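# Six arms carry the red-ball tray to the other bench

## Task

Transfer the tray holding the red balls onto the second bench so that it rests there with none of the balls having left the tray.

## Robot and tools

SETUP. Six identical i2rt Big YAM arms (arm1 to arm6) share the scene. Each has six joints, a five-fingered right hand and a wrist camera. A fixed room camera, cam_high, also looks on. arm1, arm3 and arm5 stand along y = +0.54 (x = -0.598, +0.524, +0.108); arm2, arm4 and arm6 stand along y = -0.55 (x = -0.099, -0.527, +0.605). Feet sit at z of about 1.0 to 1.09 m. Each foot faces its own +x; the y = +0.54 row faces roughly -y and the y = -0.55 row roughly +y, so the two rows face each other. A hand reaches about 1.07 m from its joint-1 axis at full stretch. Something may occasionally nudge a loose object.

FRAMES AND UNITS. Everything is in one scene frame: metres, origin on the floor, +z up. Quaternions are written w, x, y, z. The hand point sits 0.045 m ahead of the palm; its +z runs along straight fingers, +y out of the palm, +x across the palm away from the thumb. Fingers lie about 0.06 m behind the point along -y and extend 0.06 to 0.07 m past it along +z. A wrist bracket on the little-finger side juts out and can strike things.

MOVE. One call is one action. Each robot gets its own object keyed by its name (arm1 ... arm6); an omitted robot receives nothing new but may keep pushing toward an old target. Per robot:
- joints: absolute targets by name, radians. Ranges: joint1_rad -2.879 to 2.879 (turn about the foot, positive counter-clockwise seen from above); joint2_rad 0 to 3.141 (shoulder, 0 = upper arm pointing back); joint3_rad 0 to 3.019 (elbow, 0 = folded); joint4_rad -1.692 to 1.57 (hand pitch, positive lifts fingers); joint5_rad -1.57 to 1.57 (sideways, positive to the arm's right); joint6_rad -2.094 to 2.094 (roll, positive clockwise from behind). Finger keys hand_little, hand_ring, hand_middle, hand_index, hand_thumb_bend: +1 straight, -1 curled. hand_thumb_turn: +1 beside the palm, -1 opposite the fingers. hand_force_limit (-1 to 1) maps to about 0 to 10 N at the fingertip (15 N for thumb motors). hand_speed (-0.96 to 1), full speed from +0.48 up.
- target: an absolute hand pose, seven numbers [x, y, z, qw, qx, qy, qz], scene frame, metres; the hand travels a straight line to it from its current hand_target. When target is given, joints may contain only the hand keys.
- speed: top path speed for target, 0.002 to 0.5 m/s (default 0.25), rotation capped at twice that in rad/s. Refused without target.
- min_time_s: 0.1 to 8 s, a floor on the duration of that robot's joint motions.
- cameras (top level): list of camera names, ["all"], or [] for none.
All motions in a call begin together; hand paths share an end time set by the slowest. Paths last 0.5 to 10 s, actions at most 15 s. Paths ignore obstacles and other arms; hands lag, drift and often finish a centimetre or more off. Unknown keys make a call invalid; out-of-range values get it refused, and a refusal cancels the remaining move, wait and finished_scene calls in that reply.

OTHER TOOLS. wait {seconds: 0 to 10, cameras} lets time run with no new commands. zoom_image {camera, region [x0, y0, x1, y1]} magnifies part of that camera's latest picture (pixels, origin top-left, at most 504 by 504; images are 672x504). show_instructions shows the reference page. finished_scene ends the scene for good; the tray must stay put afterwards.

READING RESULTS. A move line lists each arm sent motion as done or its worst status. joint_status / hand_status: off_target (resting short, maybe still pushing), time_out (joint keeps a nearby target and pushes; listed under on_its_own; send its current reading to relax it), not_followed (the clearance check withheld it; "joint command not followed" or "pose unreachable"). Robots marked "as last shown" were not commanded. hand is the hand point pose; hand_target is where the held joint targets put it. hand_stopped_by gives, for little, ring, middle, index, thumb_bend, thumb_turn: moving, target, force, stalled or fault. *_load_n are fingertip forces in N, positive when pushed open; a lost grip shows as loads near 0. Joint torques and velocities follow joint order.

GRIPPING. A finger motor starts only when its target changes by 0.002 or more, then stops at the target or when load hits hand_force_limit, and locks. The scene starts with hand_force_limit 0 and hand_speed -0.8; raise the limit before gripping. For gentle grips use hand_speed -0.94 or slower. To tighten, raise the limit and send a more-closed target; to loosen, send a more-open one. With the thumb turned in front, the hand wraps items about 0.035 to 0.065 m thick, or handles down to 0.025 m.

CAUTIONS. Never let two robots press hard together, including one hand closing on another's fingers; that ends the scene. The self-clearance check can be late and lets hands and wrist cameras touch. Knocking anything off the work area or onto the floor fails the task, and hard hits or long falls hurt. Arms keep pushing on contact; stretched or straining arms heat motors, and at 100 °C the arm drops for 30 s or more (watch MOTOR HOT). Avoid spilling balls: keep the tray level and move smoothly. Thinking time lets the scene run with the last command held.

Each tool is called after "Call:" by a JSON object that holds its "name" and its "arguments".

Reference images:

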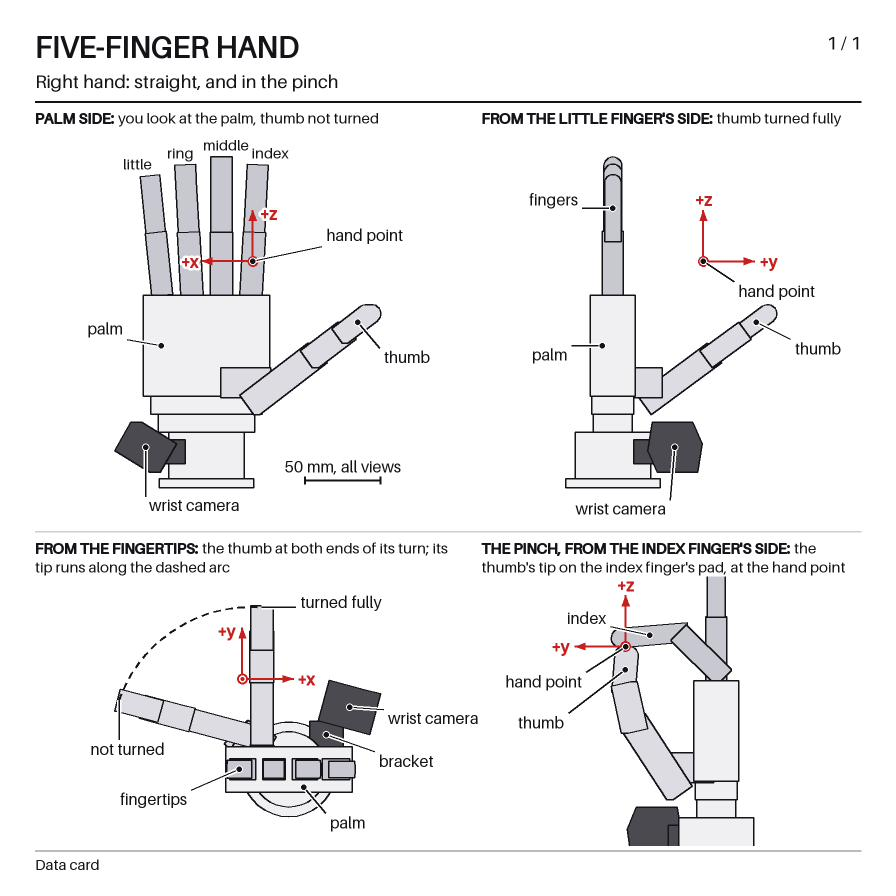

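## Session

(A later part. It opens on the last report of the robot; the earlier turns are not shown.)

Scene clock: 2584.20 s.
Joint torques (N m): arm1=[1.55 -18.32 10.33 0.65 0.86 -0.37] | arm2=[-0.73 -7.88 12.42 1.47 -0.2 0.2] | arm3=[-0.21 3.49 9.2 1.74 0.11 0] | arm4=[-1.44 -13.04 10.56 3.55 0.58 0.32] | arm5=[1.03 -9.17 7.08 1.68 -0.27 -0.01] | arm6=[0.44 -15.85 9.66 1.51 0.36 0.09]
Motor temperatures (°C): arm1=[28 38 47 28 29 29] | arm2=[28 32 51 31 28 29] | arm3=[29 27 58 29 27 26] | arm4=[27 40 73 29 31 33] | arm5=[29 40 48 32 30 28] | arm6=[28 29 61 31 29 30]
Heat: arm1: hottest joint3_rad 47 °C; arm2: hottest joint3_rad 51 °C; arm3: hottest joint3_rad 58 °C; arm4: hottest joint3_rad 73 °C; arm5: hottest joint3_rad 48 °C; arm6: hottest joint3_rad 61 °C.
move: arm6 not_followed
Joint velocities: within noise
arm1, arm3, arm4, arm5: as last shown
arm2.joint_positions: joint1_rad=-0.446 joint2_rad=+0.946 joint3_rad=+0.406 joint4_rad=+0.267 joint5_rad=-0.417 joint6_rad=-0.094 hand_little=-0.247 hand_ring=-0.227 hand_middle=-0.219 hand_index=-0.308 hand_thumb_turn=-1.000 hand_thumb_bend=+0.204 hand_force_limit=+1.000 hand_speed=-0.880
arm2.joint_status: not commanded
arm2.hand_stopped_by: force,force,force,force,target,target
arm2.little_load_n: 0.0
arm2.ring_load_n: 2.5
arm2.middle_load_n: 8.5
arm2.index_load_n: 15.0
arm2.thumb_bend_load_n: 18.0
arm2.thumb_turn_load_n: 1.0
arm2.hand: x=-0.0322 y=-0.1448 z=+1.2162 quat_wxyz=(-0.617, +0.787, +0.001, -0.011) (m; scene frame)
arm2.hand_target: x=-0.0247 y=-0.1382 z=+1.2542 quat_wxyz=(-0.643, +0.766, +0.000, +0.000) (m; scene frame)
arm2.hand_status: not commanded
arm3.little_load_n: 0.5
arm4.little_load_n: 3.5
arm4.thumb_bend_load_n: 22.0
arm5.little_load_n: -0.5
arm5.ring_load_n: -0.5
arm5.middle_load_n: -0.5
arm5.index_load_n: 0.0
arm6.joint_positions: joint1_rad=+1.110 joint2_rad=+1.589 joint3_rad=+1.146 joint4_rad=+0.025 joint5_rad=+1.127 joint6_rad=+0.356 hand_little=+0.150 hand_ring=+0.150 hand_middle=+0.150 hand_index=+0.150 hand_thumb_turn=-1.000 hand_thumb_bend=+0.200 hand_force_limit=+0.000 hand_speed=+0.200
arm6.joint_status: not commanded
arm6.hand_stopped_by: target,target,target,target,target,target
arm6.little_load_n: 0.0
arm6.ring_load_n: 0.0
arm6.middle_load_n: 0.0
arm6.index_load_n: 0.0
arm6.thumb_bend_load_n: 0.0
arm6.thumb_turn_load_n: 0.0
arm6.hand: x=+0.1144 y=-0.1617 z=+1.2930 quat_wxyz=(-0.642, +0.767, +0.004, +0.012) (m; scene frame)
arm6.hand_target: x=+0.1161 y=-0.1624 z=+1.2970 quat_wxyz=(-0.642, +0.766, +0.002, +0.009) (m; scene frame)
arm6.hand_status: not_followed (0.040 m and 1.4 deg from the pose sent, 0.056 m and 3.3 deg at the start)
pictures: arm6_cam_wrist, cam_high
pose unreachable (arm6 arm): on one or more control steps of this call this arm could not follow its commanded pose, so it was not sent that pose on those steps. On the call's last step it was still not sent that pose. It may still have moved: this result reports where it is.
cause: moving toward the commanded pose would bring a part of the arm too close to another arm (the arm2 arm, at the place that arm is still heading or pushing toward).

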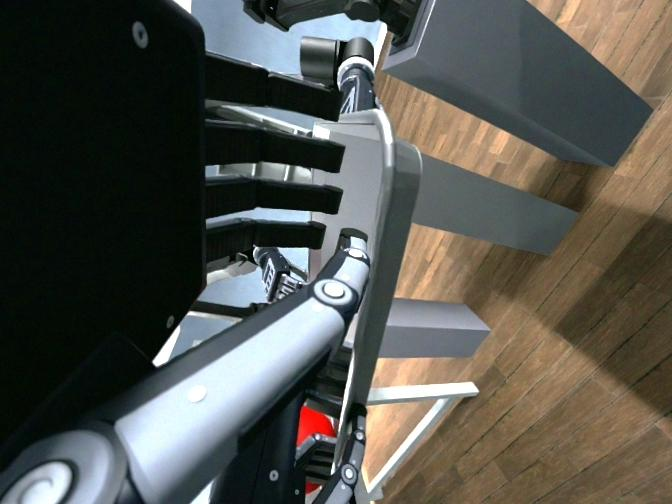

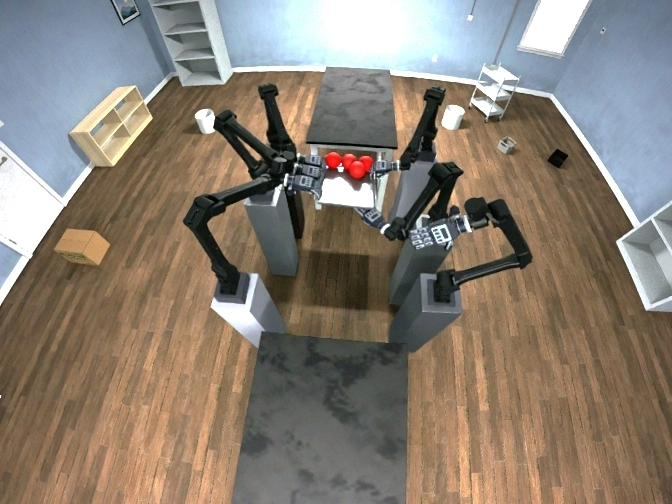

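Call:
{"name": "move", "arguments": {"arm6": {"joints": {"hand_little": 1.0}, "target": [0.116, -0.161, 1.258, -0.643, 0.766, 0, 0], "speed": 0.1}, "cameras": ["arm6_cam_wrist"]}}

Call:
{"name": "zoom_image", "arguments": {"camera": "arm6_cam_wrist", "region": [200, 40, 440, 300]}}

Scene clock: 2700.50 s.
Joint torques (N m): arm1=[1.55 -18.32 10.35 0.66 0.86 -0.37] | arm2=[-0.79 -7.94 12.41 1.47 -0.21 0.2] | arm3=[-0.21 3.43 9.24 1.77 0.11 0.01] | arm4=[-1.26 -13.22 10.48 3.55 0.61 0.32] | arm5=[0.97 -9.23 7.09 1.68 -0.27 -0.01] | arm6=[-0.09 -13.39 9.33 2.47 0.26 0.07]
Motor temperatures (°C): arm1=[28 38 48 28 30 29] | arm2=[28 32 54 31 28 29] | arm3=[29 27 58 29 27 26] | arm4=[27 40 68 29 31 32] | arm5=[29 39 47 32 30 28] | arm6=[28 34 58 31 28 30]
Heat: arm1: hottest joint3_rad 48 °C; arm2: hottest joint3_rad 54 °C; arm3: hottest joint3_rad 58 °C; arm4: hottest joint3_rad 68 °C; arm5: hottest joint3_rad 47 °C; arm6: hottest joint3_rad 58 °C.
move: arm6 off_target
Joint velocities: within noise
arm1, arm2, arm3, arm4, arm5: as last shown
arm1.index_load_n: 19.0
arm3.little_load_n: 0.0
arm4.little_load_n: 4.0
arm4.thumb_bend_load_n: 21.5
arm5.ring_load_n: 0.0
arm5.middle_load_n: 0.0
arm6.joint_positions: joint1_rad=+1.110 joint2_rad=+1.603 joint3_rad=+1.081 joint4_rad=+0.128 joint5_rad=+1.113 joint6_rad=+0.356 hand_little=+1.000 hand_ring=+0.150 hand_middle=+0.150 hand_index=+0.150 hand_thumb_turn=-1.000 hand_thumb_bend=+0.200 hand_force_limit=+0.000 hand_speed=+0.200
arm6.joint_status: all done
arm6.hand_stopped_by: target,target,target,target,target,target
arm6.little_load_n: 0.0
arm6.ring_load_n: 0.0
arm6.middle_load_n: 0.0
arm6.index_load_n: 0.0
arm6.thumb_bend_load_n: 0.0
arm6.thumb_turn_load_n: 0.0
arm6.hand: x=+0.1173 y=-0.1650 z=+1.2681 quat_wxyz=(-0.643, +0.765, +0.001, -0.001) (m; scene frame)
arm6.hand_target: x=+0.1163 y=-0.1611 z=+1.2580 quat_wxyz=(-0.643, +0.766, +0.000, +0.000) (m; scene frame)
arm6.hand_status: off_target (0.011 m and 0.2 deg from the pose sent, 0.035 m and 1.4 deg at the start)
pictures: arm6_cam_wrist

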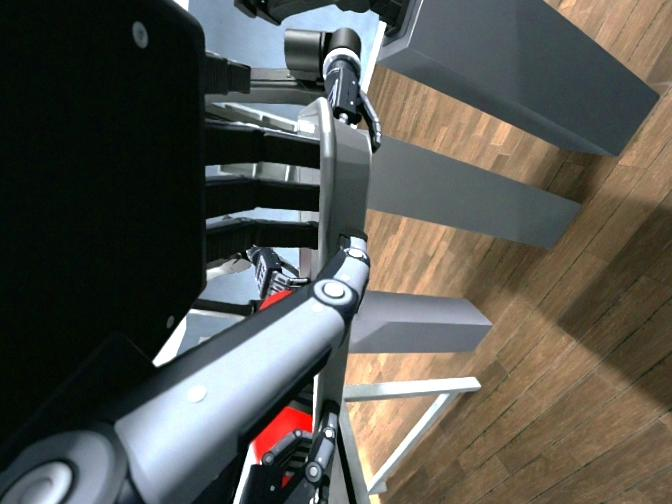

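Scaled by 1.938.

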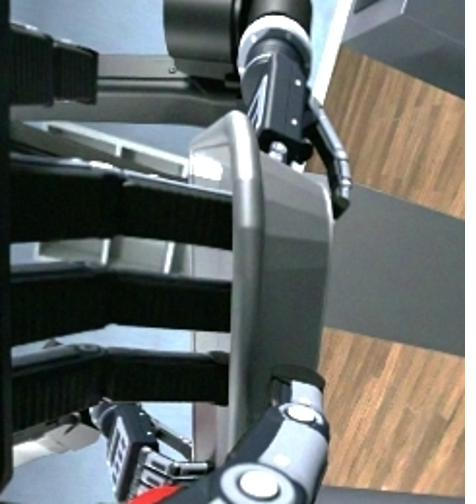

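Call:
{"name": "move", "arguments": {"arm6": {"target": [0.112, -0.160, 1.225, -0.643, 0.766, 0, 0], "speed": 0.08}, "cameras": ["arm6_cam_wrist", "cam_high"]}}

Call:
{"name": "zoom_image", "arguments": {"camera": "cam_high", "region": [270, 110, 440, 250]}}

Scene clock: 2707.10 s.
Joint torques (N m): arm1=[1.61 -18.26 10.33 0.66 0.83 -0.37] | arm2=[-0.79 -7.94 12.42 1.52 -0.25 0.21] | arm3=[-0.26 3.43 9.22 1.74 0.11 0] | arm4=[-1.08 -13.22 10.51 3.54 0.6 0.32] | arm5=[1.08 -9.23 7.05 1.7 -0.28 -0.01] | arm6=[0.5 -11.81 8.03 2.11 0.05 0.11]
Motor temperatures (°C): arm1=[28 38 48 28 30 29] | arm2=[28 32 54 31 28 29] | arm3=[29 27 58 29 27 26] | arm4=[27 40 68 29 31 32] | arm5=[29 39 47 32 30 28] | arm6=[28 33 57 31 28 30]
Heat: arm1: hottest joint3_rad 48 °C; arm2: hottest joint3_rad 54 °C; arm3: hottest joint3_rad 58 °C; arm4: hottest joint3_rad 68 °C; arm5: hottest joint3_rad 47 °C; arm6: hottest joint3_rad 57 °C.
move: arm6 off_target
Joint velocities: within noise
arm1.joint_positions: joint1_rad=+1.182 joint2_rad=+1.762 joint3_rad=+1.078 joint4_rad=+0.243 joint5_rad=+1.117 joint6_rad=+0.403 hand_little=-0.298 hand_ring=-0.223 hand_middle=-0.182 hand_index=-0.224 hand_thumb_turn=-1.000 hand_thumb_bend=+0.155 hand_force_limit=+0.600 hand_speed=-0.930
arm1.joint_status: not commanded
arm1.hand_stopped_by: force,force,force,force,target,target
arm1.little_load_n: -0.5
arm1.ring_load_n: 0.0
arm1.middle_load_n: 2.0
arm1.index_load_n: 19.5
arm1.thumb_bend_load_n: 21.0
arm1.thumb_turn_load_n: 7.5
arm1.hand: x=-0.0928 y=+0.1449 z=+1.1983 quat_wxyz=(+0.008, -0.003, -0.773, +0.634) (m; scene frame)
arm1.hand_target: x=-0.0763 y=+0.1507 z=+1.2252 quat_wxyz=(+0.002, +0.006, -0.766, +0.643) (m; scene frame)
arm1.hand_status: not commanded
arm2, arm4: as last shown
arm2.joint_positions: joint1_rad=-0.446 joint2_rad=+0.946 joint3_rad=+0.406 joint4_rad=+0.265 joint5_rad=-0.417 joint6_rad=-0.094 hand_little=-0.247 hand_ring=-0.227 hand_middle=-0.219 hand_index=-0.308 hand_thumb_turn=-1.000 hand_thumb_bend=+0.204 hand_force_limit=+1.000 hand_speed=-0.880
arm2.ring_load_n: 3.0
arm2.middle_load_n: 9.0
arm2.index_load_n: 15.5
arm2.hand: x=-0.0320 y=-0.1449 z=+1.2159 quat_wxyz=(-0.616, +0.788, +0.001, -0.011) (m; scene frame)
arm2.hand_target: x=-0.0248 y=-0.1383 z=+1.2542 quat_wxyz=(-0.643, +0.766, +0.000, +0.000) (m; scene frame)
arm3.joint_positions: joint1_rad=+0.131 joint2_rad=+0.610 joint3_rad=+1.382 joint4_rad=-1.436 joint5_rad=+0.089 joint6_rad=-1.113 hand_little=+1.000 hand_ring=+1.000 hand_middle=+1.000 hand_index=+1.000 hand_thumb_turn=+1.000 hand_thumb_bend=+1.000 hand_force_limit=+0.000 hand_speed=-0.800
arm3.joint_status: not commanded
arm3.hand_stopped_by: target,target,target,target,target,target
arm3.little_load_n: 0.0
arm3.ring_load_n: 0.0
arm3.middle_load_n: 0.0
arm3.index_load_n: 0.0
arm3.thumb_bend_load_n: 0.0
arm3.thumb_turn_load_n: 0.0
arm3.hand: x=+0.4881 y=+0.3367 z=+1.4687 quat_wxyz=(+0.245, +0.500, -0.746, +0.365) (m; scene frame)
arm3.hand_target: x=+0.4880 y=+0.3372 z=+1.4793 quat_wxyz=(+0.250, +0.496, -0.742, +0.376) (m; scene frame)
arm3.hand_status: not commanded
arm4.thumb_bend_load_n: 21.0
arm5.joint_positions: joint1_rad=+0.634 joint2_rad=+1.683 joint3_rad=+0.542 joint4_rad=+1.489 joint5_rad=+1.338 joint6_rad=-0.381 hand_little=+1.000 hand_ring=+1.000 hand_middle=+1.000 hand_index=+1.000 hand_thumb_turn=-1.000 hand_thumb_bend=+0.000 hand_force_limit=+0.000 hand_speed=+0.200
arm5.joint_status: not commanded
arm5.hand_stopped_by: target,target,target,target,target,target
arm5.little_load_n: -2.0
arm5.ring_load_n: 0.0
arm5.middle_load_n: 0.0
arm5.index_load_n: 0.0
arm5.thumb_bend_load_n: 0.0
arm5.thumb_turn_load_n: 0.0
arm5.hand: x=+0.1874 y=+0.0877 z=+1.1448 quat_wxyz=(+0.286, -0.244, -0.635, +0.675) (m; scene frame)
arm5.hand_target: x=+0.1917 y=+0.0788 z=+1.1551 quat_wxyz=(+0.278, -0.255, -0.626, +0.682) (m; scene frame)
arm5.hand_status: not commanded
arm6.joint_positions: joint1_rad=+1.110 joint2_rad=+1.637 joint3_rad=+1.064 joint4_rad=+0.220 joint5_rad=+1.119 joint6_rad=+0.356 hand_little=+1.000 hand_ring=+0.150 hand_middle=+0.150 hand_index=+0.150 hand_thumb_turn=-1.000 hand_thumb_bend=+0.200 hand_force_limit=+0.000 hand_speed=+0.200
arm6.joint_status: not commanded
arm6.hand_stopped_by: target,target,target,target,target,target
arm6.little_load_n: 0.0
arm6.ring_load_n: 0.5
arm6.middle_load_n: 0.5
arm6.index_load_n: 0.0
arm6.thumb_bend_load_n: 0.0
arm6.thumb_turn_load_n: 0.0
arm6.hand: x=+0.1116 y=-0.1617 z=+1.2563 quat_wxyz=(-0.651, +0.759, -0.013, -0.014) (m; scene frame)
arm6.hand_target: x=+0.1132 y=-0.1607 z=+1.2257 quat_wxyz=(-0.643, +0.766, +0.000, +0.000) (m; scene frame)
arm6.hand_status: off_target (0.031 m and 2.5 deg from the pose sent, 0.044 m and 0.2 deg at the start)
pictures: arm6_cam_wrist, cam_high

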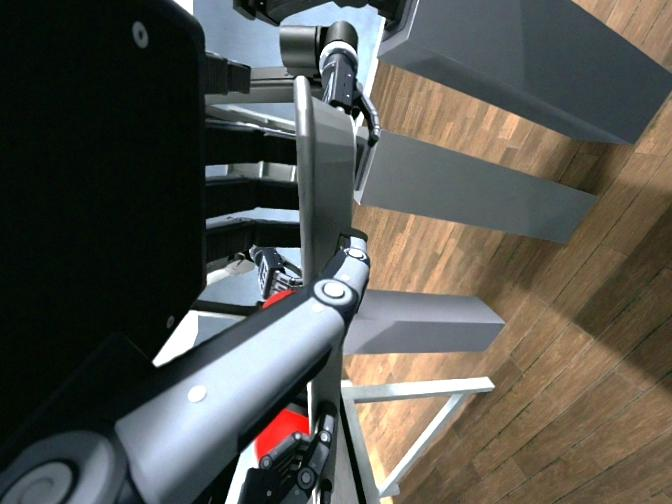

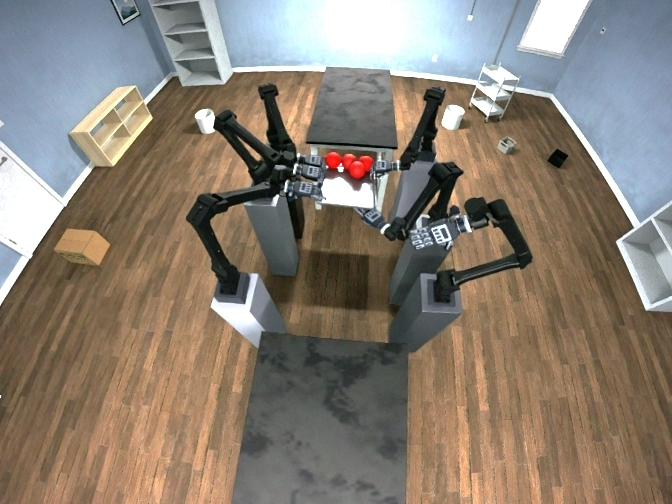

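Scaled by 2.965.

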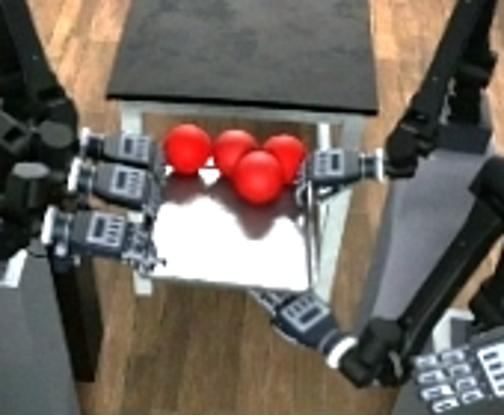

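Call:
{"name": "move", "arguments": {"arm6": {"target": [0.112, -0.160, 1.205, -0.643, 0.766, 0, 0], "speed": 0.08}, "cameras": ["arm6_cam_wrist"]}}

Call:
{"name": "zoom_image", "arguments": {"camera": "arm6_cam_wrist", "region": [200, 40, 440, 300]}}

Scene clock: 2736.60 s.
Joint torques (N m): arm1=[1.55 -18.32 10.29 0.68 0.74 -0.33] | arm2=[-0.79 -7.94 12.41 1.65 -0.28 0.2] | arm3=[-0.21 3.49 9.22 1.77 0.11 0] | arm4=[-0.97 -12.86 10.52 3.52 0.6 0.29] | arm5=[1.03 -9.11 7.06 1.73 -0.27 -0.01] | arm6=[0.21 -10.4 7.01 1.68 -0.3 0.15]
Motor temperatures (°C): arm1=[28 38 48 28 30 29] | arm2=[28 32 54 31 28 29] | arm3=[29 27 58 29 27 26] | arm4=[27 40 68 29 31 32] | arm5=[29 39 47 32 30 28] | arm6=[28 33 56 31 28 30]
Heat: arm1: hottest joint3_rad 48 °C; arm2: hottest joint3_rad 54 °C; arm3: hottest joint3_rad 58 °C; arm4: hottest joint3_rad 68 °C; arm5: hottest joint3_rad 47 °C; arm6: hottest joint3_rad 56 °C.
move: arm6 off_target
Joint velocities: within noise
arm1, arm2, arm3, arm4, arm5: as last shown
arm1.joint_positions: joint1_rad=+1.182 joint2_rad=+1.762 joint3_rad=+1.078 joint4_rad=+0.243 joint5_rad=+1.119 joint6_rad=+0.400 hand_little=-0.298 hand_ring=-0.223 hand_middle=-0.182 hand_index=-0.224 hand_thumb_turn=-1.000 hand_thumb_bend=+0.155 hand_force_limit=+0.600 hand_speed=-0.930
arm1.index_load_n: 18.5
arm1.thumb_bend_load_n: 19.5
arm1.thumb_turn_load_n: 7.0
arm1.hand: x=-0.0931 y=+0.1447 z=+1.1986 quat_wxyz=(+0.009, -0.002, -0.773, +0.635) (m; scene frame)
arm2.joint_positions: joint1_rad=-0.446 joint2_rad=+0.946 joint3_rad=+0.406 joint4_rad=+0.263 joint5_rad=-0.416 joint6_rad=-0.094 hand_little=-0.247 hand_ring=-0.227 hand_middle=-0.219 hand_index=-0.308 hand_thumb_turn=-1.000 hand_thumb_bend=+0.204 hand_force_limit=+1.000 hand_speed=-0.880
arm2.ring_load_n: 3.5
arm2.middle_load_n: 10.0
arm2.thumb_bend_load_n: 18.5
arm2.hand: x=-0.0320 y=-0.1452 z=+1.2153 quat_wxyz=(-0.615, +0.788, +0.000, -0.011) (m; scene frame)
arm2.hand_target: x=-0.0247 y=-0.1383 z=+1.2542 quat_wxyz=(-0.643, +0.766, +0.000, +0.000) (m; scene frame)
arm4.joint_positions: joint1_rad=-1.054 joint2_rad=+1.549 joint3_rad=+0.911 joint4_rad=+0.200 joint5_rad=-1.079 joint6_rad=-0.326 hand_little=-0.243 hand_ring=-0.184 hand_middle=-0.165 hand_index=-0.218 hand_thumb_turn=-1.000 hand_thumb_bend=+0.157 hand_force_limit=+0.500 hand_speed=-0.930
arm4.little_load_n: 4.5
arm4.ring_load_n: -0.5
arm4.middle_load_n: 0.5
arm4.thumb_turn_load_n: 1.5
arm4.hand: x=-0.1664 y=-0.1602 z=+1.1877 quat_wxyz=(-0.630, +0.776, -0.009, -0.028) (m; scene frame)
arm5.little_load_n: -4.5
arm5.ring_load_n: -0.5
arm5.hand_target: x=+0.1917 y=+0.0788 z=+1.1551 quat_wxyz=(+0.278, -0.256, -0.626, +0.682) (m; scene frame)
arm6.joint_positions: joint1_rad=+1.110 joint2_rad=+1.648 joint3_rad=+1.049 joint4_rad=+0.279 joint5_rad=+1.126 joint6_rad=+0.352 hand_little=+1.000 hand_ring=+0.150 hand_middle=+0.150 hand_index=+0.150 hand_thumb_turn=-1.000 hand_thumb_bend=+0.200 hand_force_limit=+0.000 hand_speed=+0.200
arm6.joint_status: not commanded
arm6.hand_stopped_by: target,target,target,target,target,target
arm6.little_load_n: 0.0
arm6.ring_load_n: 1.0
arm6.middle_load_n: 0.0
arm6.index_load_n: 0.0
arm6.thumb_bend_load_n: 0.0
arm6.thumb_turn_load_n: 0.0
arm6.hand: x=+0.1109 y=-0.1602 z=+1.2535 quat_wxyz=(-0.657, +0.754, -0.024, -0.022) (m; scene frame)
arm6.hand_target: x=+0.1147 y=-0.1616 z=+1.2066 quat_wxyz=(-0.643, +0.766, +0.000, +0.000) (m; scene frame)
arm6.hand_status: off_target (0.048 m and 4.3 deg from the pose sent, 0.051 m and 2.5 deg at the start)
pictures: arm6_cam_wrist

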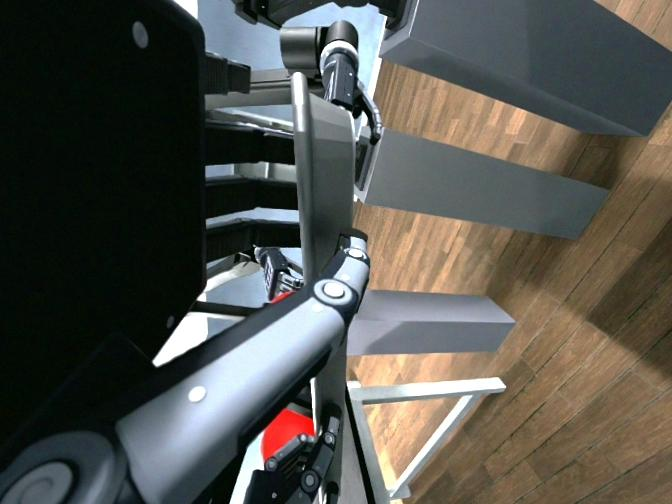

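Scaled by 1.938.

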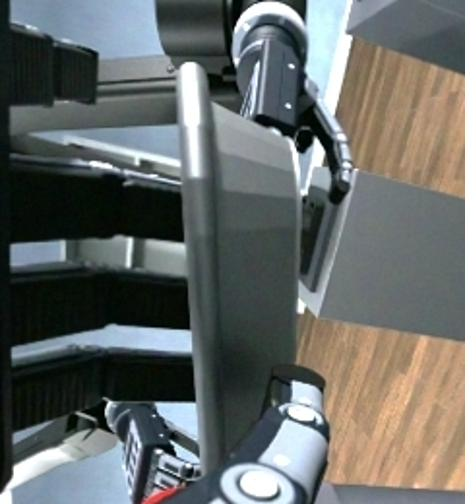

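Call:
{"name": "move", "arguments": {"arm6": {"target": [0.112, -0.160, 1.268, -0.643, 0.766, 0, 0], "speed": 0.08}, "cameras": ["arm6_cam_wrist"]}}

Call:
{"name": "zoom_image", "arguments": {"camera": "arm6_cam_wrist", "region": [200, 40, 440, 300]}}

Scene clock: 2751.87 s.
Joint torques (N m): arm1=[1.61 -18.37 10.1 0.65 0.74 -0.3] | arm2=[-0.79 -7.88 12.41 1.78 -0.37 0.2] | arm3=[-0.32 3.49 9.21 1.77 0.11 0] | arm4=[-1.2 -12.92 10.59 3.48 0.54 0.31] | arm5=[1.03 -9.23 7.06 1.72 -0.2 -0.01] | arm6=[0.32 -16.09 11.82 0.36 0.45 0.07]
Motor temperatures (°C): arm1=[28 38 49 28 30 29] | arm2=[28 32 54 31 28 29] | arm3=[29 27 58 29 27 26] | arm4=[27 40 66 29 31 32] | arm5=[29 39 47 32 30 28] | arm6=[28 32 56 31 28 30]
Heat: arm1: hottest joint3_rad 49 °C; arm2: hottest joint3_rad 54 °C; arm3: hottest joint3_rad 58 °C; arm4: hottest joint3_rad 66 °C; arm5: hottest joint3_rad 47 °C; arm6: hottest joint3_rad 56 °C.
move: arm6 off_target
Joint velocities: within noise
arm1, arm2, arm3, arm4, arm5: as last shown
arm1.joint_positions: joint1_rad=+1.182 joint2_rad=+1.762 joint3_rad=+1.081 joint4_rad=+0.243 joint5_rad=+1.119 joint6_rad=+0.396 hand_little=-0.298 hand_ring=-0.223 hand_middle=-0.182 hand_index=-0.224 hand_thumb_turn=-1.000 hand_thumb_bend=+0.155 hand_force_limit=+0.600 hand_speed=-0.930
arm1.middle_load_n: 1.5
arm1.index_load_n: 19.0
arm1.thumb_turn_load_n: 7.5
arm1.hand: x=-0.0924 y=+0.1443 z=+1.1998 quat_wxyz=(+0.009, -0.002, -0.772, +0.635) (m; scene frame)
arm2.joint_positions: joint1_rad=-0.446 joint2_rad=+0.946 joint3_rad=+0.406 joint4_rad=+0.260 joint5_rad=-0.414 joint6_rad=-0.094 hand_little=-0.247 hand_ring=-0.227 hand_middle=-0.219 hand_index=-0.308 hand_thumb_turn=-1.000 hand_thumb_bend=+0.204 hand_force_limit=+1.000 hand_speed=-0.880
arm2.ring_load_n: 2.0
arm2.middle_load_n: 9.0
arm2.index_load_n: 14.0
arm2.thumb_turn_load_n: 0.5
arm2.hand: x=-0.0317 y=-0.1455 z=+1.2146 quat_wxyz=(-0.614, +0.789, -0.001, -0.010) (m; scene frame)
arm2.hand_target: x=-0.0248 y=-0.1383 z=+1.2542 quat_wxyz=(-0.643, +0.766, +0.000, +0.000) (m; scene frame)
arm4.joint_positions: joint1_rad=-1.054 joint2_rad=+1.549 joint3_rad=+0.911 joint4_rad=+0.200 joint5_rad=-1.078 joint6_rad=-0.325 hand_little=-0.243 hand_ring=-0.184 hand_middle=-0.165 hand_index=-0.218 hand_thumb_turn=-1.000 hand_thumb_bend=+0.157 hand_force_limit=+0.500 hand_speed=-0.930
arm4.ring_load_n: 0.0
arm4.thumb_bend_load_n: 21.5
arm4.hand: x=-0.1662 y=-0.1602 z=+1.1877 quat_wxyz=(-0.630, +0.776, -0.009, -0.028) (m; scene frame)
arm5.joint_positions: joint1_rad=+0.634 joint2_rad=+1.684 joint3_rad=+0.542 joint4_rad=+1.489 joint5_rad=+1.336 joint6_rad=-0.381 hand_little=+1.000 hand_ring=+1.000 hand_middle=+1.000 hand_index=+1.000 hand_thumb_turn=-1.000 hand_thumb_bend=+0.000 hand_force_limit=+0.000 hand_speed=+0.200
arm5.little_load_n: -2.5
arm5.ring_load_n: 0.0
arm5.hand: x=+0.1877 y=+0.0875 z=+1.1446 quat_wxyz=(+0.285, -0.243, -0.635, +0.676) (m; scene frame)
arm6.joint_positions: joint1_rad=+1.110 joint2_rad=+1.628 joint3_rad=+1.075 joint4_rad=+0.149 joint5_rad=+1.111 joint6_rad=+0.356 hand_little=+1.000 hand_ring=+0.150 hand_middle=+0.150 hand_index=+0.150 hand_thumb_turn=-1.000 hand_thumb_bend=+0.200 hand_force_limit=+0.000 hand_speed=+0.200
arm6.joint_status: not commanded
arm6.hand_stopped_by: target,target,target,target,target,target
arm6.little_load_n: 0.0
arm6.ring_load_n: 0.0
arm6.middle_load_n: 3.5
arm6.index_load_n: 0.0
arm6.thumb_bend_load_n: 0.0
arm6.thumb_turn_load_n: 0.0
arm6.hand: x=+0.1148 y=-0.1643 z=+1.2542 quat_wxyz=(-0.642, +0.767, +0.004, +0.001) (m; scene frame)
arm6.hand_target: x=+0.1123 y=-0.1601 z=+1.2681 quat_wxyz=(-0.643, +0.766, +0.000, +0.000) (m; scene frame)
arm6.hand_status: off_target (0.015 m and 0.5 deg from the pose sent, 0.015 m and 4.3 deg at the start)
pictures: arm6_cam_wrist

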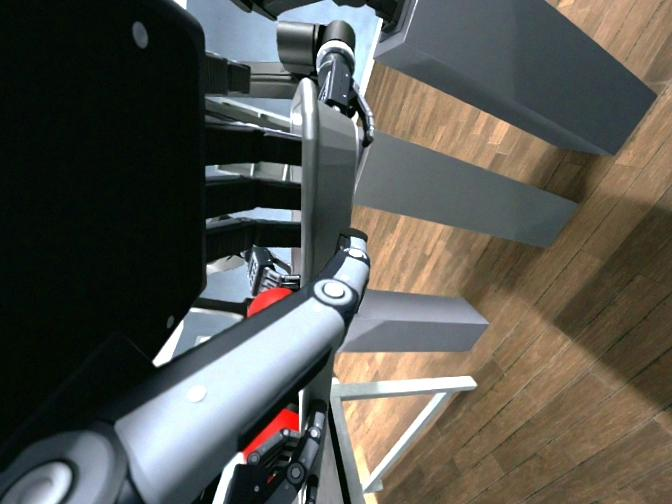

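Scaled by 1.938.

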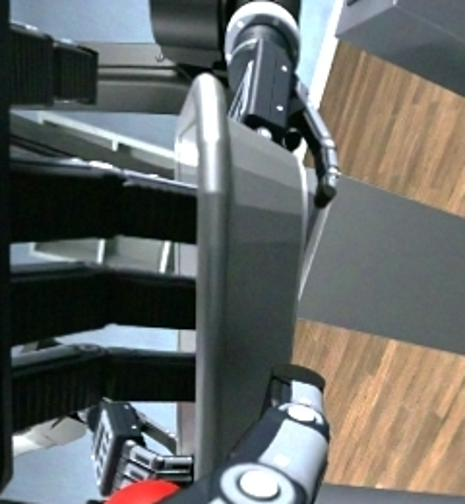

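Call:
{"name": "move", "arguments": {"arm6": {"joints": {"hand_ring": -0.7, "hand_middle": -0.7, "hand_index": -0.7, "hand_force_limit": -0.3, "hand_speed": -0.93}, "target": [0.112, -0.158, 1.275, -0.643, 0.766, 0, 0], "speed": 0.08}, "cameras": ["arm6_cam_wrist"]}}

Call:
{"name": "zoom_image", "arguments": {"camera": "arm6_cam_wrist", "region": [200, 40, 440, 300]}}

Scene clock: 2762.03 s.
Joint torques (N m): arm1=[1.61 -18.32 10.1 0.66 0.76 -0.3] | arm2=[-0.79 -7.94 12.42 1.78 -0.36 0.21] | arm3=[-0.26 3.49 9.21 1.76 0.11 0] | arm4=[-1.32 -12.86 10.59 3.52 0.52 0.31] | arm5=[0.91 -9.29 7.06 1.73 -0.2 -0.01] | arm6=[0.32 -15.85 12.3 0.53 0.32 0.02]
Motor temperatures (°C): arm1=[28 38 51 28 30 29] | arm2=[28 32 54 31 28 29] | arm3=[29 27 58 29 27 26] | arm4=[27 40 66 29 31 32] | arm5=[28 39 47 32 30 28] | arm6=[28 32 57 31 28 30]
Heat: arm1: hottest joint3_rad 51 °C; arm2: hottest joint3_rad 54 °C; arm3: hottest joint3_rad 58 °C; arm4: hottest joint3_rad 66 °C; arm5: hottest joint3_rad 47 °C; arm6: hottest joint3_rad 57 °C.
move: arm6 off_target
Joint velocities: within noise
arm1, arm2, arm3, arm5: as last shown
arm1.joint_positions: joint1_rad=+1.182 joint2_rad=+1.762 joint3_rad=+1.081 joint4_rad=+0.243 joint5_rad=+1.118 joint6_rad=+0.396 hand_little=-0.298 hand_ring=-0.223 hand_middle=-0.182 hand_index=-0.224 hand_thumb_turn=-1.000 hand_thumb_bend=+0.155 hand_force_limit=+0.600 hand_speed=-0.930
arm1.little_load_n: -1.0
arm1.index_load_n: 19.5
arm1.hand: x=-0.0923 y=+0.1443 z=+1.1997 quat_wxyz=(+0.009, -0.002, -0.772, +0.635) (m; scene frame)
arm2.ring_load_n: 2.5
arm2.middle_load_n: 8.5
arm2.index_load_n: 14.5
arm2.thumb_turn_load_n: 1.0
arm2.hand_target: x=-0.0247 y=-0.1382 z=+1.2542 quat_wxyz=(-0.643, +0.766, +0.000, +0.000) (m; scene frame)
arm4.joint_positions: joint1_rad=-1.054 joint2_rad=+1.549 joint3_rad=+0.911 joint4_rad=+0.200 joint5_rad=-1.078 joint6_rad=-0.325 hand_little=-0.243 hand_ring=-0.184 hand_middle=-0.165 hand_index=-0.218 hand_thumb_turn=-1.000 hand_thumb_bend=+0.157 hand_force_limit=+0.500 hand_speed=-0.930
arm4.joint_status: not commanded
arm4.hand_stopped_by: force,force,force,force,target,target
arm4.little_load_n: 4.5
arm4.ring_load_n: -0.5
arm4.middle_load_n: 0.5
arm4.index_load_n: 0.0
arm4.thumb_bend_load_n: 21.5
arm4.thumb_turn_load_n: 2.0
arm4.hand: x=-0.1661 y=-0.1602 z=+1.1877 quat_wxyz=(-0.630, +0.776, -0.009, -0.028) (m; scene frame)
arm4.hand_target: x=-0.1511 y=-0.1509 z=+1.2126 quat_wxyz=(-0.643, +0.766, +0.000, -0.001) (m; scene frame)
arm4.hand_status: not commanded
arm6.joint_positions: joint1_rad=+1.109 joint2_rad=+1.621 joint3_rad=+1.082 joint4_rad=+0.130 joint5_rad=+1.110 joint6_rad=+0.357 hand_little=+1.000 hand_ring=-0.052 hand_middle=+0.150 hand_index=-0.131 hand_thumb_turn=-1.000 hand_thumb_bend=+0.200 hand_force_limit=-0.300 hand_speed=-0.930
arm6.joint_status: hand_ring off_target (ended at -0.052, target -0.700); hand_middle off_target (ended at +0.150, target -0.700); hand_index off_target (ended at -0.131, target -0.700); the others done
arm6.hand_stopped_by: target,force,force,force,target,target
arm6.little_load_n: 0.0
arm6.ring_load_n: 1.0
arm6.middle_load_n: 0.0
arm6.index_load_n: 2.5
arm6.thumb_bend_load_n: 0.0
arm6.thumb_turn_load_n: 0.0
arm6.hand: x=+0.1156 y=-0.1644 z=+1.2580 quat_wxyz=(-0.641, +0.768, +0.006, +0.003) (m; scene frame)
arm6.hand_target: x=+0.1123 y=-0.1583 z=+1.2750 quat_wxyz=(-0.643, +0.766, +0.000, +0.000) (m; scene frame)
arm6.hand_status: off_target (0.018 m and 0.9 deg from the pose sent, 0.022 m and 0.5 deg at the start)
pictures: arm6_cam_wrist

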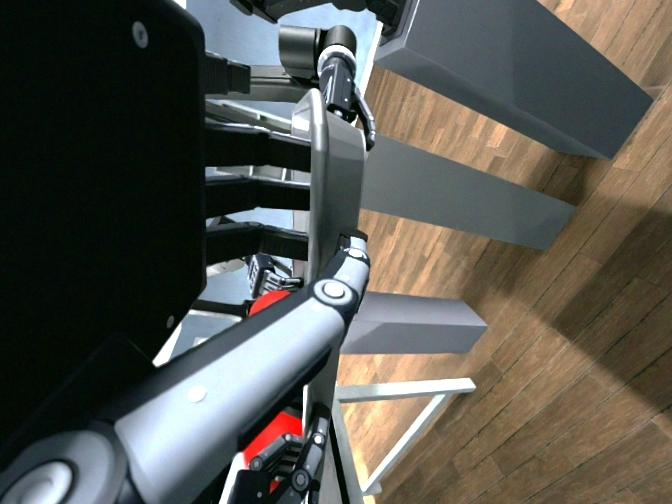

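Scaled by 1.938.

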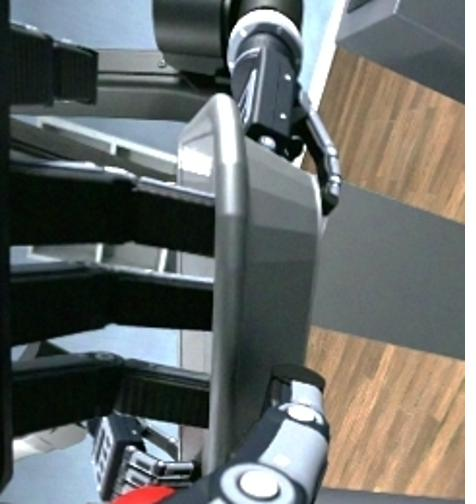

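Call:
{"name": "move", "arguments": {"arm6": {"joints": {"hand_ring": -0.75, "hand_middle": -0.75, "hand_index": -0.75, "hand_force_limit": 0.5, "hand_speed": -0.93}, "target": [0.112, -0.152, 1.272, -0.643, 0.766, 0, 0], "speed": 0.05}, "cameras": ["arm6_cam_wrist"]}}

Call:
{"name": "zoom_image", "arguments": {"camera": "arm6_cam_wrist", "region": [200, 40, 440, 300]}}

Scene clock: 2770.93 s.
Joint torques (N m): arm1=[1.61 -18.37 10.02 0.66 0.88 -0.32] | arm2=[-0.85 -7.88 12.41 1.78 -0.36 0.2] | arm3=[-0.32 3.43 9.2 1.76 0.11 0.01] | arm4=[-1.08 -13.27 10.62 3.47 0.47 0.3] | arm5=[1.03 -9.29 7.06 1.72 -0.18 -0.01] | arm6=[0.67 -15.15 11.88 1.17 0.61 -0.01]
Motor temperatures (°C): arm1=[28 38 51 28 30 29] | arm2=[28 32 55 31 28 29] | arm3=[29 27 58 29 27 26] | arm4=[27 40 65 29 31 32] | arm5=[28 39 47 32 30 28] | arm6=[28 32 58 31 28 30]
Heat: arm1: hottest joint3_rad 51 °C; arm2: hottest joint3_rad 55 °C; arm3: hottest joint3_rad 58 °C; arm4: hottest joint3_rad 65 °C; arm5: hottest joint3_rad 47 °C; arm6: hottest joint3_rad 58 °C.
move: arm6 off_target
Joint velocities: within noise
arm1, arm2, arm3, arm4, arm5: as last shown
arm1.joint_positions: joint1_rad=+1.182 joint2_rad=+1.762 joint3_rad=+1.082 joint4_rad=+0.243 joint5_rad=+1.116 joint6_rad=+0.398 hand_little=-0.298 hand_ring=-0.223 hand_middle=-0.182 hand_index=-0.224 hand_thumb_turn=-1.000 hand_thumb_bend=+0.155 hand_force_limit=+0.600 hand_speed=-0.930
arm1.middle_load_n: 2.0
arm1.index_load_n: 21.0
arm1.thumb_bend_load_n: 20.0
arm1.thumb_turn_load_n: 8.5
arm1.hand: x=-0.0912 y=+0.1445 z=+1.2001 quat_wxyz=(+0.007, -0.002, -0.773, +0.635) (m; scene frame)
arm1.hand_target: x=-0.0761 y=+0.1508 z=+1.2253 quat_wxyz=(+0.002, +0.006, -0.766, +0.643) (m; scene frame)
arm2.joint_positions: joint1_rad=-0.446 joint2_rad=+0.945 joint3_rad=+0.406 joint4_rad=+0.260 joint5_rad=-0.414 joint6_rad=-0.094 hand_little=-0.247 hand_ring=-0.228 hand_middle=-0.219 hand_index=-0.308 hand_thumb_turn=-1.000 hand_thumb_bend=+0.204 hand_force_limit=+1.000 hand_speed=-0.880
arm2.ring_load_n: 1.0
arm2.middle_load_n: 8.0
arm2.index_load_n: 14.0
arm2.thumb_bend_load_n: 19.0
arm2.hand: x=-0.0318 y=-0.1455 z=+1.2150 quat_wxyz=(-0.614, +0.789, -0.001, -0.010) (m; scene frame)
arm4.joint_positions: joint1_rad=-1.054 joint2_rad=+1.549 joint3_rad=+0.911 joint4_rad=+0.200 joint5_rad=-1.076 joint6_rad=-0.325 hand_little=-0.243 hand_ring=-0.184 hand_middle=-0.165 hand_index=-0.218 hand_thumb_turn=-1.000 hand_thumb_bend=+0.157 hand_force_limit=+0.500 hand_speed=-0.930
arm4.little_load_n: 3.0
arm4.ring_load_n: -1.0
arm4.thumb_bend_load_n: 22.0
arm4.hand: x=-0.1659 y=-0.1602 z=+1.1875 quat_wxyz=(-0.630, +0.776, -0.010, -0.027) (m; scene frame)
arm5.joint_positions: joint1_rad=+0.634 joint2_rad=+1.684 joint3_rad=+0.542 joint4_rad=+1.489 joint5_rad=+1.335 joint6_rad=-0.381 hand_little=+1.000 hand_ring=+1.000 hand_middle=+1.000 hand_index=+1.000 hand_thumb_turn=-1.000 hand_thumb_bend=+0.000 hand_force_limit=+0.000 hand_speed=+0.200
arm5.little_load_n: -1.5
arm5.hand: x=+0.1878 y=+0.0874 z=+1.1447 quat_wxyz=(+0.285, -0.243, -0.635, +0.676) (m; scene frame)
arm5.hand_target: x=+0.1917 y=+0.0788 z=+1.1551 quat_wxyz=(+0.278, -0.255, -0.626, +0.682) (m; scene frame)
arm6.joint_positions: joint1_rad=+1.093 joint2_rad=+1.621 joint3_rad=+1.090 joint4_rad=+0.130 joint5_rad=+1.093 joint6_rad=+0.355 hand_little=+1.000 hand_ring=-0.194 hand_middle=-0.208 hand_index=-0.267 hand_thumb_turn=-1.000 hand_thumb_bend=+0.202 hand_force_limit=+0.500 hand_speed=-0.930
arm6.joint_status: hand_ring off_target (ended at -0.194, target -0.750); hand_middle off_target (ended at -0.208, target -0.750); hand_index off_target (ended at -0.267, target -0.750); the others done
arm6.hand_stopped_by: target,force,force,force,target,target
arm6.little_load_n: 0.0
arm6.ring_load_n: 3.5
arm6.middle_load_n: 10.0
arm6.index_load_n: 0.5
arm6.thumb_bend_load_n: 9.0
arm6.thumb_turn_load_n: -1.5
arm6.hand: x=+0.1165 y=-0.1565 z=+1.2612 quat_wxyz=(-0.640, +0.769, +0.003, +0.000) (m; scene frame)
arm6.hand_target: x=+0.1123 y=-0.1521 z=+1.2719 quat_wxyz=(-0.643, +0.766, +0.000, +0.000) (m; scene frame)
arm6.hand_status: off_target (0.013 m and 0.6 deg from the pose sent, 0.019 m and 0.8 deg at the start)
pictures: arm6_cam_wrist

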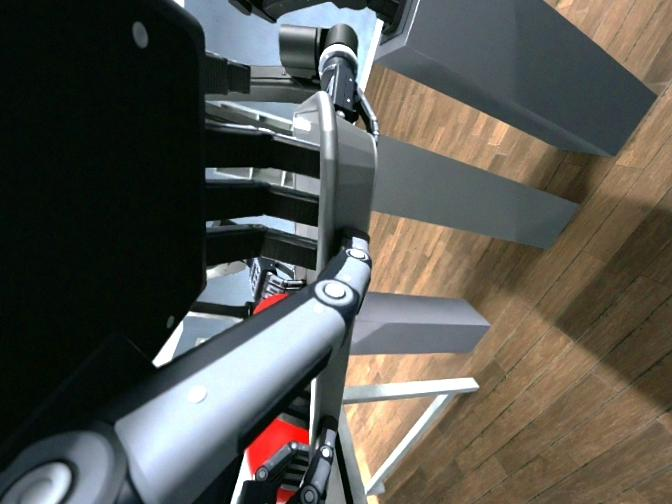

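Scaled by 1.938.

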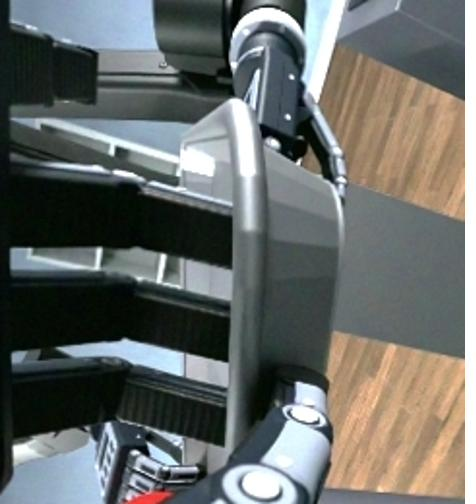

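Call:
{"name": "move", "arguments": {"arm6": {"joints": {"hand_ring": -0.85, "hand_middle": -0.85, "hand_index": -0.85, "hand_force_limit": 0.9, "hand_speed": -0.92}, "target": [0.112, -0.149, 1.272, -0.643, 0.766, 0, 0], "speed": 0.05}}}

Scene clock: 2775.77 s.
Joint torques (N m): arm1=[1.55 -18.37 10.02 0.68 0.88 -0.32] | arm2=[-0.79 -7.82 12.41 1.78 -0.36 0.21] | arm3=[-0.21 3.37 9.2 1.76 0.11 0] | arm4=[-1.26 -12.92 10.5 3.51 0.46 0.28] | arm5=[1.03 -9.23 7.08 1.7 -0.18 -0.01] | arm6=[0.26 -14.97 12.04 1.33 0.53 -0.03]
Motor temperatures (°C): arm1=[28 38 51 28 30 29] | arm2=[28 32 55 31 28 29] | arm3=[29 27 58 29 27 26] | arm4=[27 40 65 29 31 32] | arm5=[28 39 47 32 30 28] | arm6=[28 32 59 31 28 30]
Heat: arm1: hottest joint3_rad 51 °C; arm2: hottest joint3_rad 55 °C; arm3: hottest joint3_rad 58 °C; arm4: hottest joint3_rad 65 °C; arm5: hottest joint3_rad 47 °C; arm6: hottest joint3_rad 59 °C.
move: arm6 off_target
Joint velocities: within noise
arm1, arm2, arm3, arm4, arm5: as last shown
arm1.middle_load_n: 1.5
arm1.hand_target: x=-0.0762 y=+0.1508 z=+1.2253 quat_wxyz=(+0.002, +0.006, -0.766, +0.643) (m; scene frame)
arm2.index_load_n: 14.5
arm2.hand: x=-0.0318 y=-0.1456 z=+1.2150 quat_wxyz=(-0.614, +0.789, -0.001, -0.010) (m; scene frame)
arm2.hand_target: x=-0.0248 y=-0.1383 z=+1.2543 quat_wxyz=(-0.643, +0.766, +0.000, +0.000) (m; scene frame)
arm3.middle_load_n: -0.5
arm3.index_load_n: -0.5
arm4.ring_load_n: -0.5
arm4.thumb_bend_load_n: 21.5
arm5.ring_load_n: -0.5
arm6.joint_positions: joint1_rad=+1.092 joint2_rad=+1.621 joint3_rad=+1.091 joint4_rad=+0.130 joint5_rad=+1.091 joint6_rad=+0.352 hand_little=+1.000 hand_ring=-0.213 hand_middle=-0.208 hand_index=-0.286 hand_thumb_turn=-1.000 hand_thumb_bend=+0.203 hand_force_limit=+0.900 hand_speed=-0.920
arm6.joint_status: hand_ring off_target (ended at -0.213, target -0.850); hand_middle off_target (ended at -0.208, target -0.850); hand_index off_target (ended at -0.286, target -0.850); the others done
arm6.hand_stopped_by: target,force,force,force,target,target
arm6.little_load_n: 0.0
arm6.ring_load_n: 9.5
arm6.middle_load_n: 4.5
arm6.index_load_n: 10.5
arm6.thumb_bend_load_n: 11.0
arm6.thumb_turn_load_n: -1.5
arm6.hand: x=+0.1165 y=-0.1560 z=+1.2613 quat_wxyz=(-0.639, +0.769, +0.004, +0.000) (m; scene frame)
arm6.hand_target: x=+0.1124 y=-0.1492 z=+1.2719 quat_wxyz=(-0.643, +0.766, +0.000, +0.000) (m; scene frame)
arm6.hand_status: off_target (0.014 m and 0.7 deg from the pose sent, 0.014 m and 0.6 deg at the start)
pictures: none

Call:
{"name": "move", "arguments": {"arm1": {"target": [-0.076, 0.151, 1.242, 0.003, 0.006, -0.766, 0.643], "speed": 0.06}, "arm6": {"target": [0.112, -0.149, 1.290, -0.643, 0.766, 0, 0], "speed": 0.06}, "arm5": {"target": [0.192, 0.079, 1.135, 0.2788, -0.2553, -0.6253, 0.6825], "speed": 0.06}, "cameras": ["cam_high"]}}

Call:
{"name": "zoom_image", "arguments": {"camera": "cam_high", "region": [270, 110, 440, 250]}}

Scene clock: 2826.50 s.
Joint torques (N m): arm1=[1.55 -20.84 10.29 0.28 0.99 -0.39] | arm2=[-0.79 -7.82 12.41 1.78 -0.35 0.21] | arm3=[-0.21 3.49 9.21 1.76 0.11 0] | arm4=[-1.38 -12.98 10.55 3.45 0.45 0.29] | arm5=[1.14 -8.29 6.27 1.68 -0.2 0.06] | arm6=[0.32 -17.03 13.08 0.58 0.64 -0.02]
Motor temperatures (°C): arm1=[28 39 51 28 30 29] | arm2=[28 32 55 31 28 29] | arm3=[29 27 58 29 27 26] | arm4=[27 40 65 29 31 32] | arm5=[28 39 47 32 30 28] | arm6=[28 32 59 31 28 30]
Heat: arm1: hottest joint3_rad 51 °C; arm2: hottest joint3_rad 55 °C; arm3: hottest joint3_rad 58 °C; arm4: hottest joint3_rad 65 °C; arm5: hottest joint3_rad 47 °C; arm6: hottest joint3_rad 59 °C.
move: arm1 off_target; arm5 done; arm6 off_target
Joint velocities: within noise
arm1.joint_positions: joint1_rad=+1.182 joint2_rad=+1.762 joint3_rad=+1.092 joint4_rad=+0.211 joint5_rad=+1.114 joint6_rad=+0.409 hand_little=-0.298 hand_ring=-0.223 hand_middle=-0.182 hand_index=-0.224 hand_thumb_turn=-1.000 hand_thumb_bend=+0.155 hand_force_limit=+0.600 hand_speed=-0.930
arm1.joint_status: not commanded
arm1.hand_stopped_by: force,force,force,force,target,target
arm1.little_load_n: -0.5
arm1.ring_load_n: 0.0
arm1.middle_load_n: 1.5
arm1.index_load_n: 21.0
arm1.thumb_bend_load_n: 22.0
arm1.thumb_turn_load_n: 9.0
arm1.hand: x=-0.0905 y=+0.1447 z=+1.1998 quat_wxyz=(+0.011, +0.001, -0.776, +0.631) (m; scene frame)
arm1.hand_target: x=-0.0770 y=+0.1511 z=+1.2415 quat_wxyz=(+0.002, +0.005, -0.766, +0.643) (m; scene frame)
arm1.hand_status: off_target (0.045 m and 2.0 deg from the pose sent, 0.045 m and 1.6 deg at the start)
arm2.joint_positions: joint1_rad=-0.446 joint2_rad=+0.945 joint3_rad=+0.406 joint4_rad=+0.260 joint5_rad=-0.414 joint6_rad=-0.094 hand_little=-0.247 hand_ring=-0.228 hand_middle=-0.219 hand_index=-0.308 hand_thumb_turn=-1.000 hand_thumb_bend=+0.204 hand_force_limit=+1.000 hand_speed=-0.880
arm2.joint_status: not commanded
arm2.hand_stopped_by: force,force,force,force,target,target
arm2.little_load_n: 0.0
arm2.ring_load_n: 0.5
arm2.middle_load_n: 7.5
arm2.index_load_n: 14.5
arm2.thumb_bend_load_n: 18.5
arm2.thumb_turn_load_n: 1.0
arm2.hand: x=-0.0318 y=-0.1456 z=+1.2150 quat_wxyz=(-0.614, +0.789, -0.001, -0.010) (m; scene frame)
arm2.hand_target: x=-0.0247 y=-0.1382 z=+1.2542 quat_wxyz=(-0.643, +0.766, +0.000, +0.000) (m; scene frame)
arm2.hand_status: not commanded
arm3, arm4: as last shown
arm3.middle_load_n: 0.0
arm3.index_load_n: 0.0
arm4.ring_load_n: -1.0
arm4.thumb_bend_load_n: 21.0
arm5.joint_positions: joint1_rad=+0.634 joint2_rad=+1.734 joint3_rad=+0.542 joint4_rad=+1.554 joint5_rad=+1.336 joint6_rad=-0.381 hand_little=+1.000 hand_ring=+1.000 hand_middle=+1.000 hand_index=+1.000 hand_thumb_turn=-1.000 hand_thumb_bend=+0.000 hand_force_limit=+0.000 hand_speed=+0.200
arm5.joint_status: not commanded
arm5.hand_stopped_by: target,target,target,target,target,target
arm5.little_load_n: -0.5
arm5.ring_load_n: 0.0
arm5.middle_load_n: 0.0
arm5.index_load_n: 0.0
arm5.thumb_bend_load_n: 0.0
arm5.thumb_turn_load_n: 0.0
arm5.hand: x=+0.1884 y=+0.0866 z=+1.1333 quat_wxyz=(+0.281, -0.248, -0.632, +0.679) (m; scene frame)
arm5.hand_target: x=+0.1919 y=+0.0792 z=+1.1350 quat_wxyz=(+0.278, -0.255, -0.627, +0.681) (m; scene frame)
arm5.hand_status: done (0.009 m and 1.2 deg from the pose sent, 0.014 m and 2.1 deg at the start; a joint's target at an end of its range on 18 of 34 steps)
arm6.joint_positions: joint1_rad=+1.092 joint2_rad=+1.621 joint3_rad=+1.102 joint4_rad=+0.102 joint5_rad=+1.089 joint6_rad=+0.349 hand_little=+1.000 hand_ring=-0.213 hand_middle=-0.209 hand_index=-0.286 hand_thumb_turn=-1.000 hand_thumb_bend=+0.203 hand_force_limit=+0.900 hand_speed=-0.920
arm6.joint_status: not commanded
arm6.hand_stopped_by: target,force,force,force,target,target
arm6.little_load_n: 0.0
arm6.ring_load_n: 6.5
arm6.middle_load_n: 2.5
arm6.index_load_n: 11.5
arm6.thumb_bend_load_n: 11.5
arm6.thumb_turn_load_n: -1.5
arm6.hand: x=+0.1162 y=-0.1560 z=+1.2621 quat_wxyz=(-0.636, +0.771, +0.011, +0.006) (m; scene frame)
arm6.hand_target: x=+0.1127 y=-0.1495 z=+1.2899 quat_wxyz=(-0.643, +0.766, +0.000, +0.000) (m; scene frame)
arm6.hand_status: off_target (0.029 m and 1.7 deg from the pose sent, 0.030 m and 0.7 deg at the start)
pictures: cam_high

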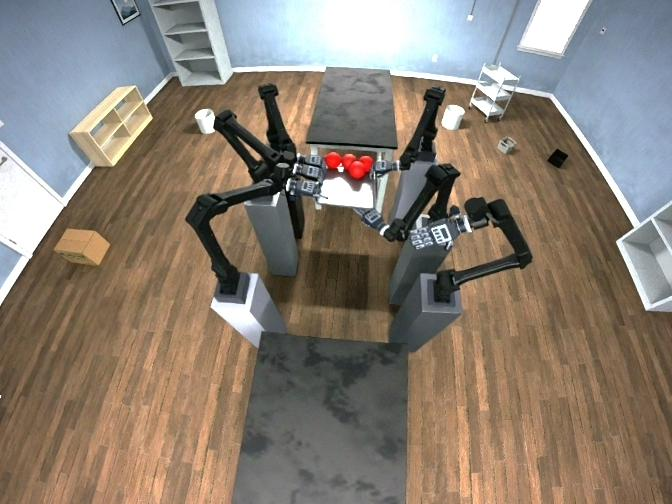

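Scaled by 2.965.

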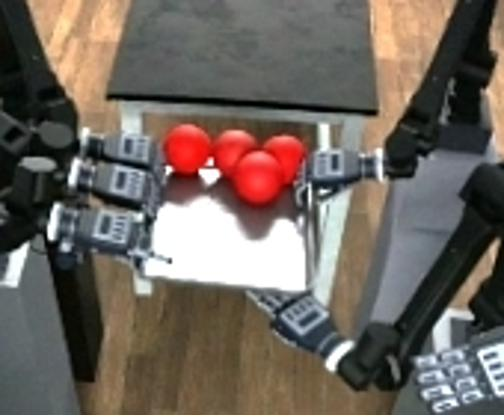

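Call:
{"name": "move", "arguments": {"arm5": {"target": [0.197, 0.084, 1.070, 0.2788, -0.2553, -0.6253, 0.6825], "speed": 0.08}, "cameras": ["cam_high", "arm5_cam_wrist"]}}

Call:
{"name": "zoom_image", "arguments": {"camera": "cam_high", "region": [270, 110, 440, 250]}}

Scene clock: 2835.80 s.
Joint torques (N m): arm1=[1.55 -20.84 10.29 0.31 0.99 -0.42] | arm2=[-0.79 -7.82 12.41 1.77 -0.34 0.21] | arm3=[-0.26 3.49 9.21 1.76 0.11 0] | arm4=[-1.08 -13.16 10.58 3.52 0.47 0.3] | arm5=[2.02 -9.05 4.31 1.72 -0.07 0.2] | arm6=[0.15 -16.91 13.14 0.57 0.63 -0.02]
Motor temperatures (°C): arm1=[28 39 52 28 30 29] | arm2=[28 32 55 31 28 29] | arm3=[29 27 58 29 27 26] | arm4=[27 40 65 29 31 32] | arm5=[28 39 46 32 30 28] | arm6=[28 32 60 31 28 30]
Heat: arm1: hottest joint3_rad 52 °C; arm2: hottest joint3_rad 55 °C; arm3: hottest joint3_rad 58 °C; arm4: hottest joint3_rad 65 °C; arm5: hottest joint3_rad 46 °C; arm6: hottest joint3_rad 60 °C.
move: arm5 off_target
Joint velocities: within noise
arm1, arm2, arm3, arm4, arm6: as last shown
arm1.joint_positions: joint1_rad=+1.182 joint2_rad=+1.762 joint3_rad=+1.092 joint4_rad=+0.211 joint5_rad=+1.114 joint6_rad=+0.410 hand_little=-0.298 hand_ring=-0.223 hand_middle=-0.182 hand_index=-0.224 hand_thumb_turn=-1.000 hand_thumb_bend=+0.155 hand_force_limit=+0.600 hand_speed=-0.930
arm1.little_load_n: -1.0
arm1.middle_load_n: 2.0
arm1.thumb_turn_load_n: 8.5
arm1.hand: x=-0.0905 y=+0.1447 z=+1.1997 quat_wxyz=(+0.011, +0.001, -0.776, +0.631) (m; scene frame)
arm1.hand_target: x=-0.0771 y=+0.1511 z=+1.2415 quat_wxyz=(+0.002, +0.005, -0.766, +0.643) (m; scene frame)
arm2.thumb_bend_load_n: 18.0
arm4.ring_load_n: -0.5
arm4.thumb_bend_load_n: 20.5
arm5.joint_positions: joint1_rad=+0.634 joint2_rad=+1.892 joint3_rad=+0.542 joint4_rad=+1.554 joint5_rad=+1.352 joint6_rad=-0.235 hand_little=+1.000 hand_ring=+1.000 hand_middle=+1.000 hand_index=+1.000 hand_thumb_turn=-1.000 hand_thumb_bend=+0.000 hand_force_limit=+0.000 hand_speed=+0.200
arm5.joint_status: not commanded
arm5.hand_stopped_by: target,target,target,target,target,target
arm5.little_load_n: 0.0
arm5.ring_load_n: 0.0
arm5.middle_load_n: 0.0
arm5.index_load_n: 0.0
arm5.thumb_bend_load_n: 0.0
arm5.thumb_turn_load_n: 0.0
arm5.hand: x=+0.1897 y=+0.0878 z=+1.0718 quat_wxyz=(+0.280, -0.253, -0.645, +0.665) (m; scene frame)
arm5.hand_target: x=+0.1969 y=+0.0841 z=+1.0702 quat_wxyz=(+0.271, -0.258, -0.642, +0.669) (m; scene frame)
arm5.hand_status: off_target (0.008 m and 3.1 deg from the pose sent, 0.064 m and 1.2 deg at the start; a joint's target at an end of its range on 47 of 48 steps)
arm6.ring_load_n: 7.0
arm6.thumb_bend_load_n: 11.0
arm6.thumb_turn_load_n: -2.0
arm6.hand: x=+0.1161 y=-0.1560 z=+1.2623 quat_wxyz=(-0.636, +0.771, +0.011, +0.006) (m; scene frame)
arm6.hand_target: x=+0.1127 y=-0.1495 z=+1.2900 quat_wxyz=(-0.643, +0.766, +0.000, +0.000) (m; scene frame)
pictures: arm5_cam_wrist, cam_high

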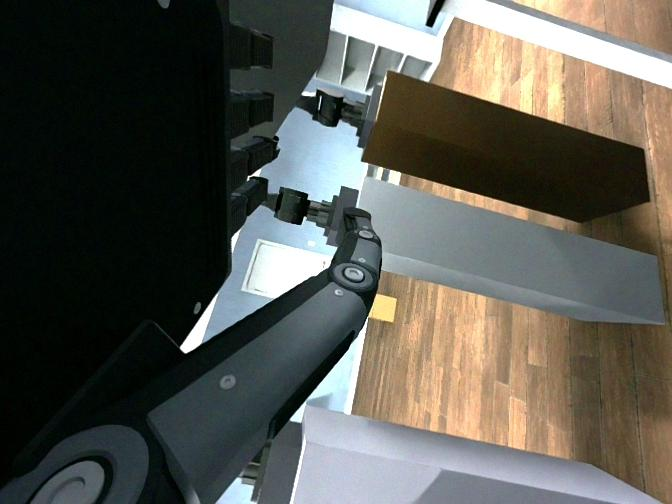

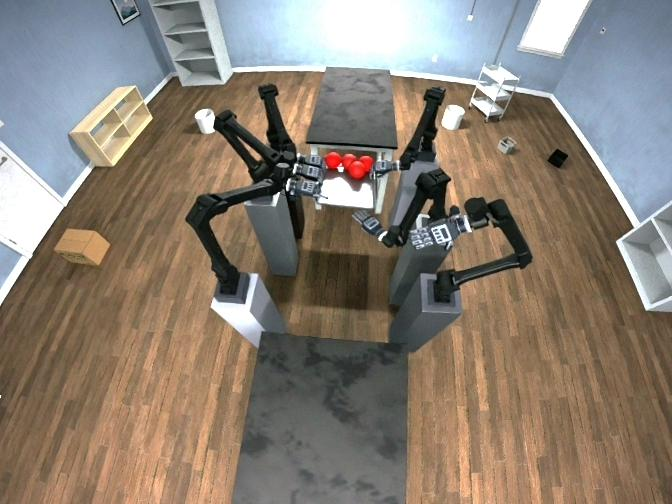

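Scaled by 2.965.

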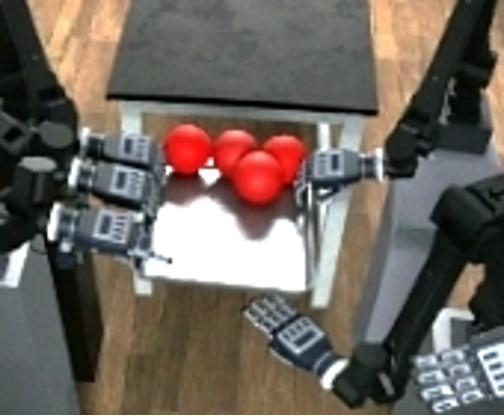

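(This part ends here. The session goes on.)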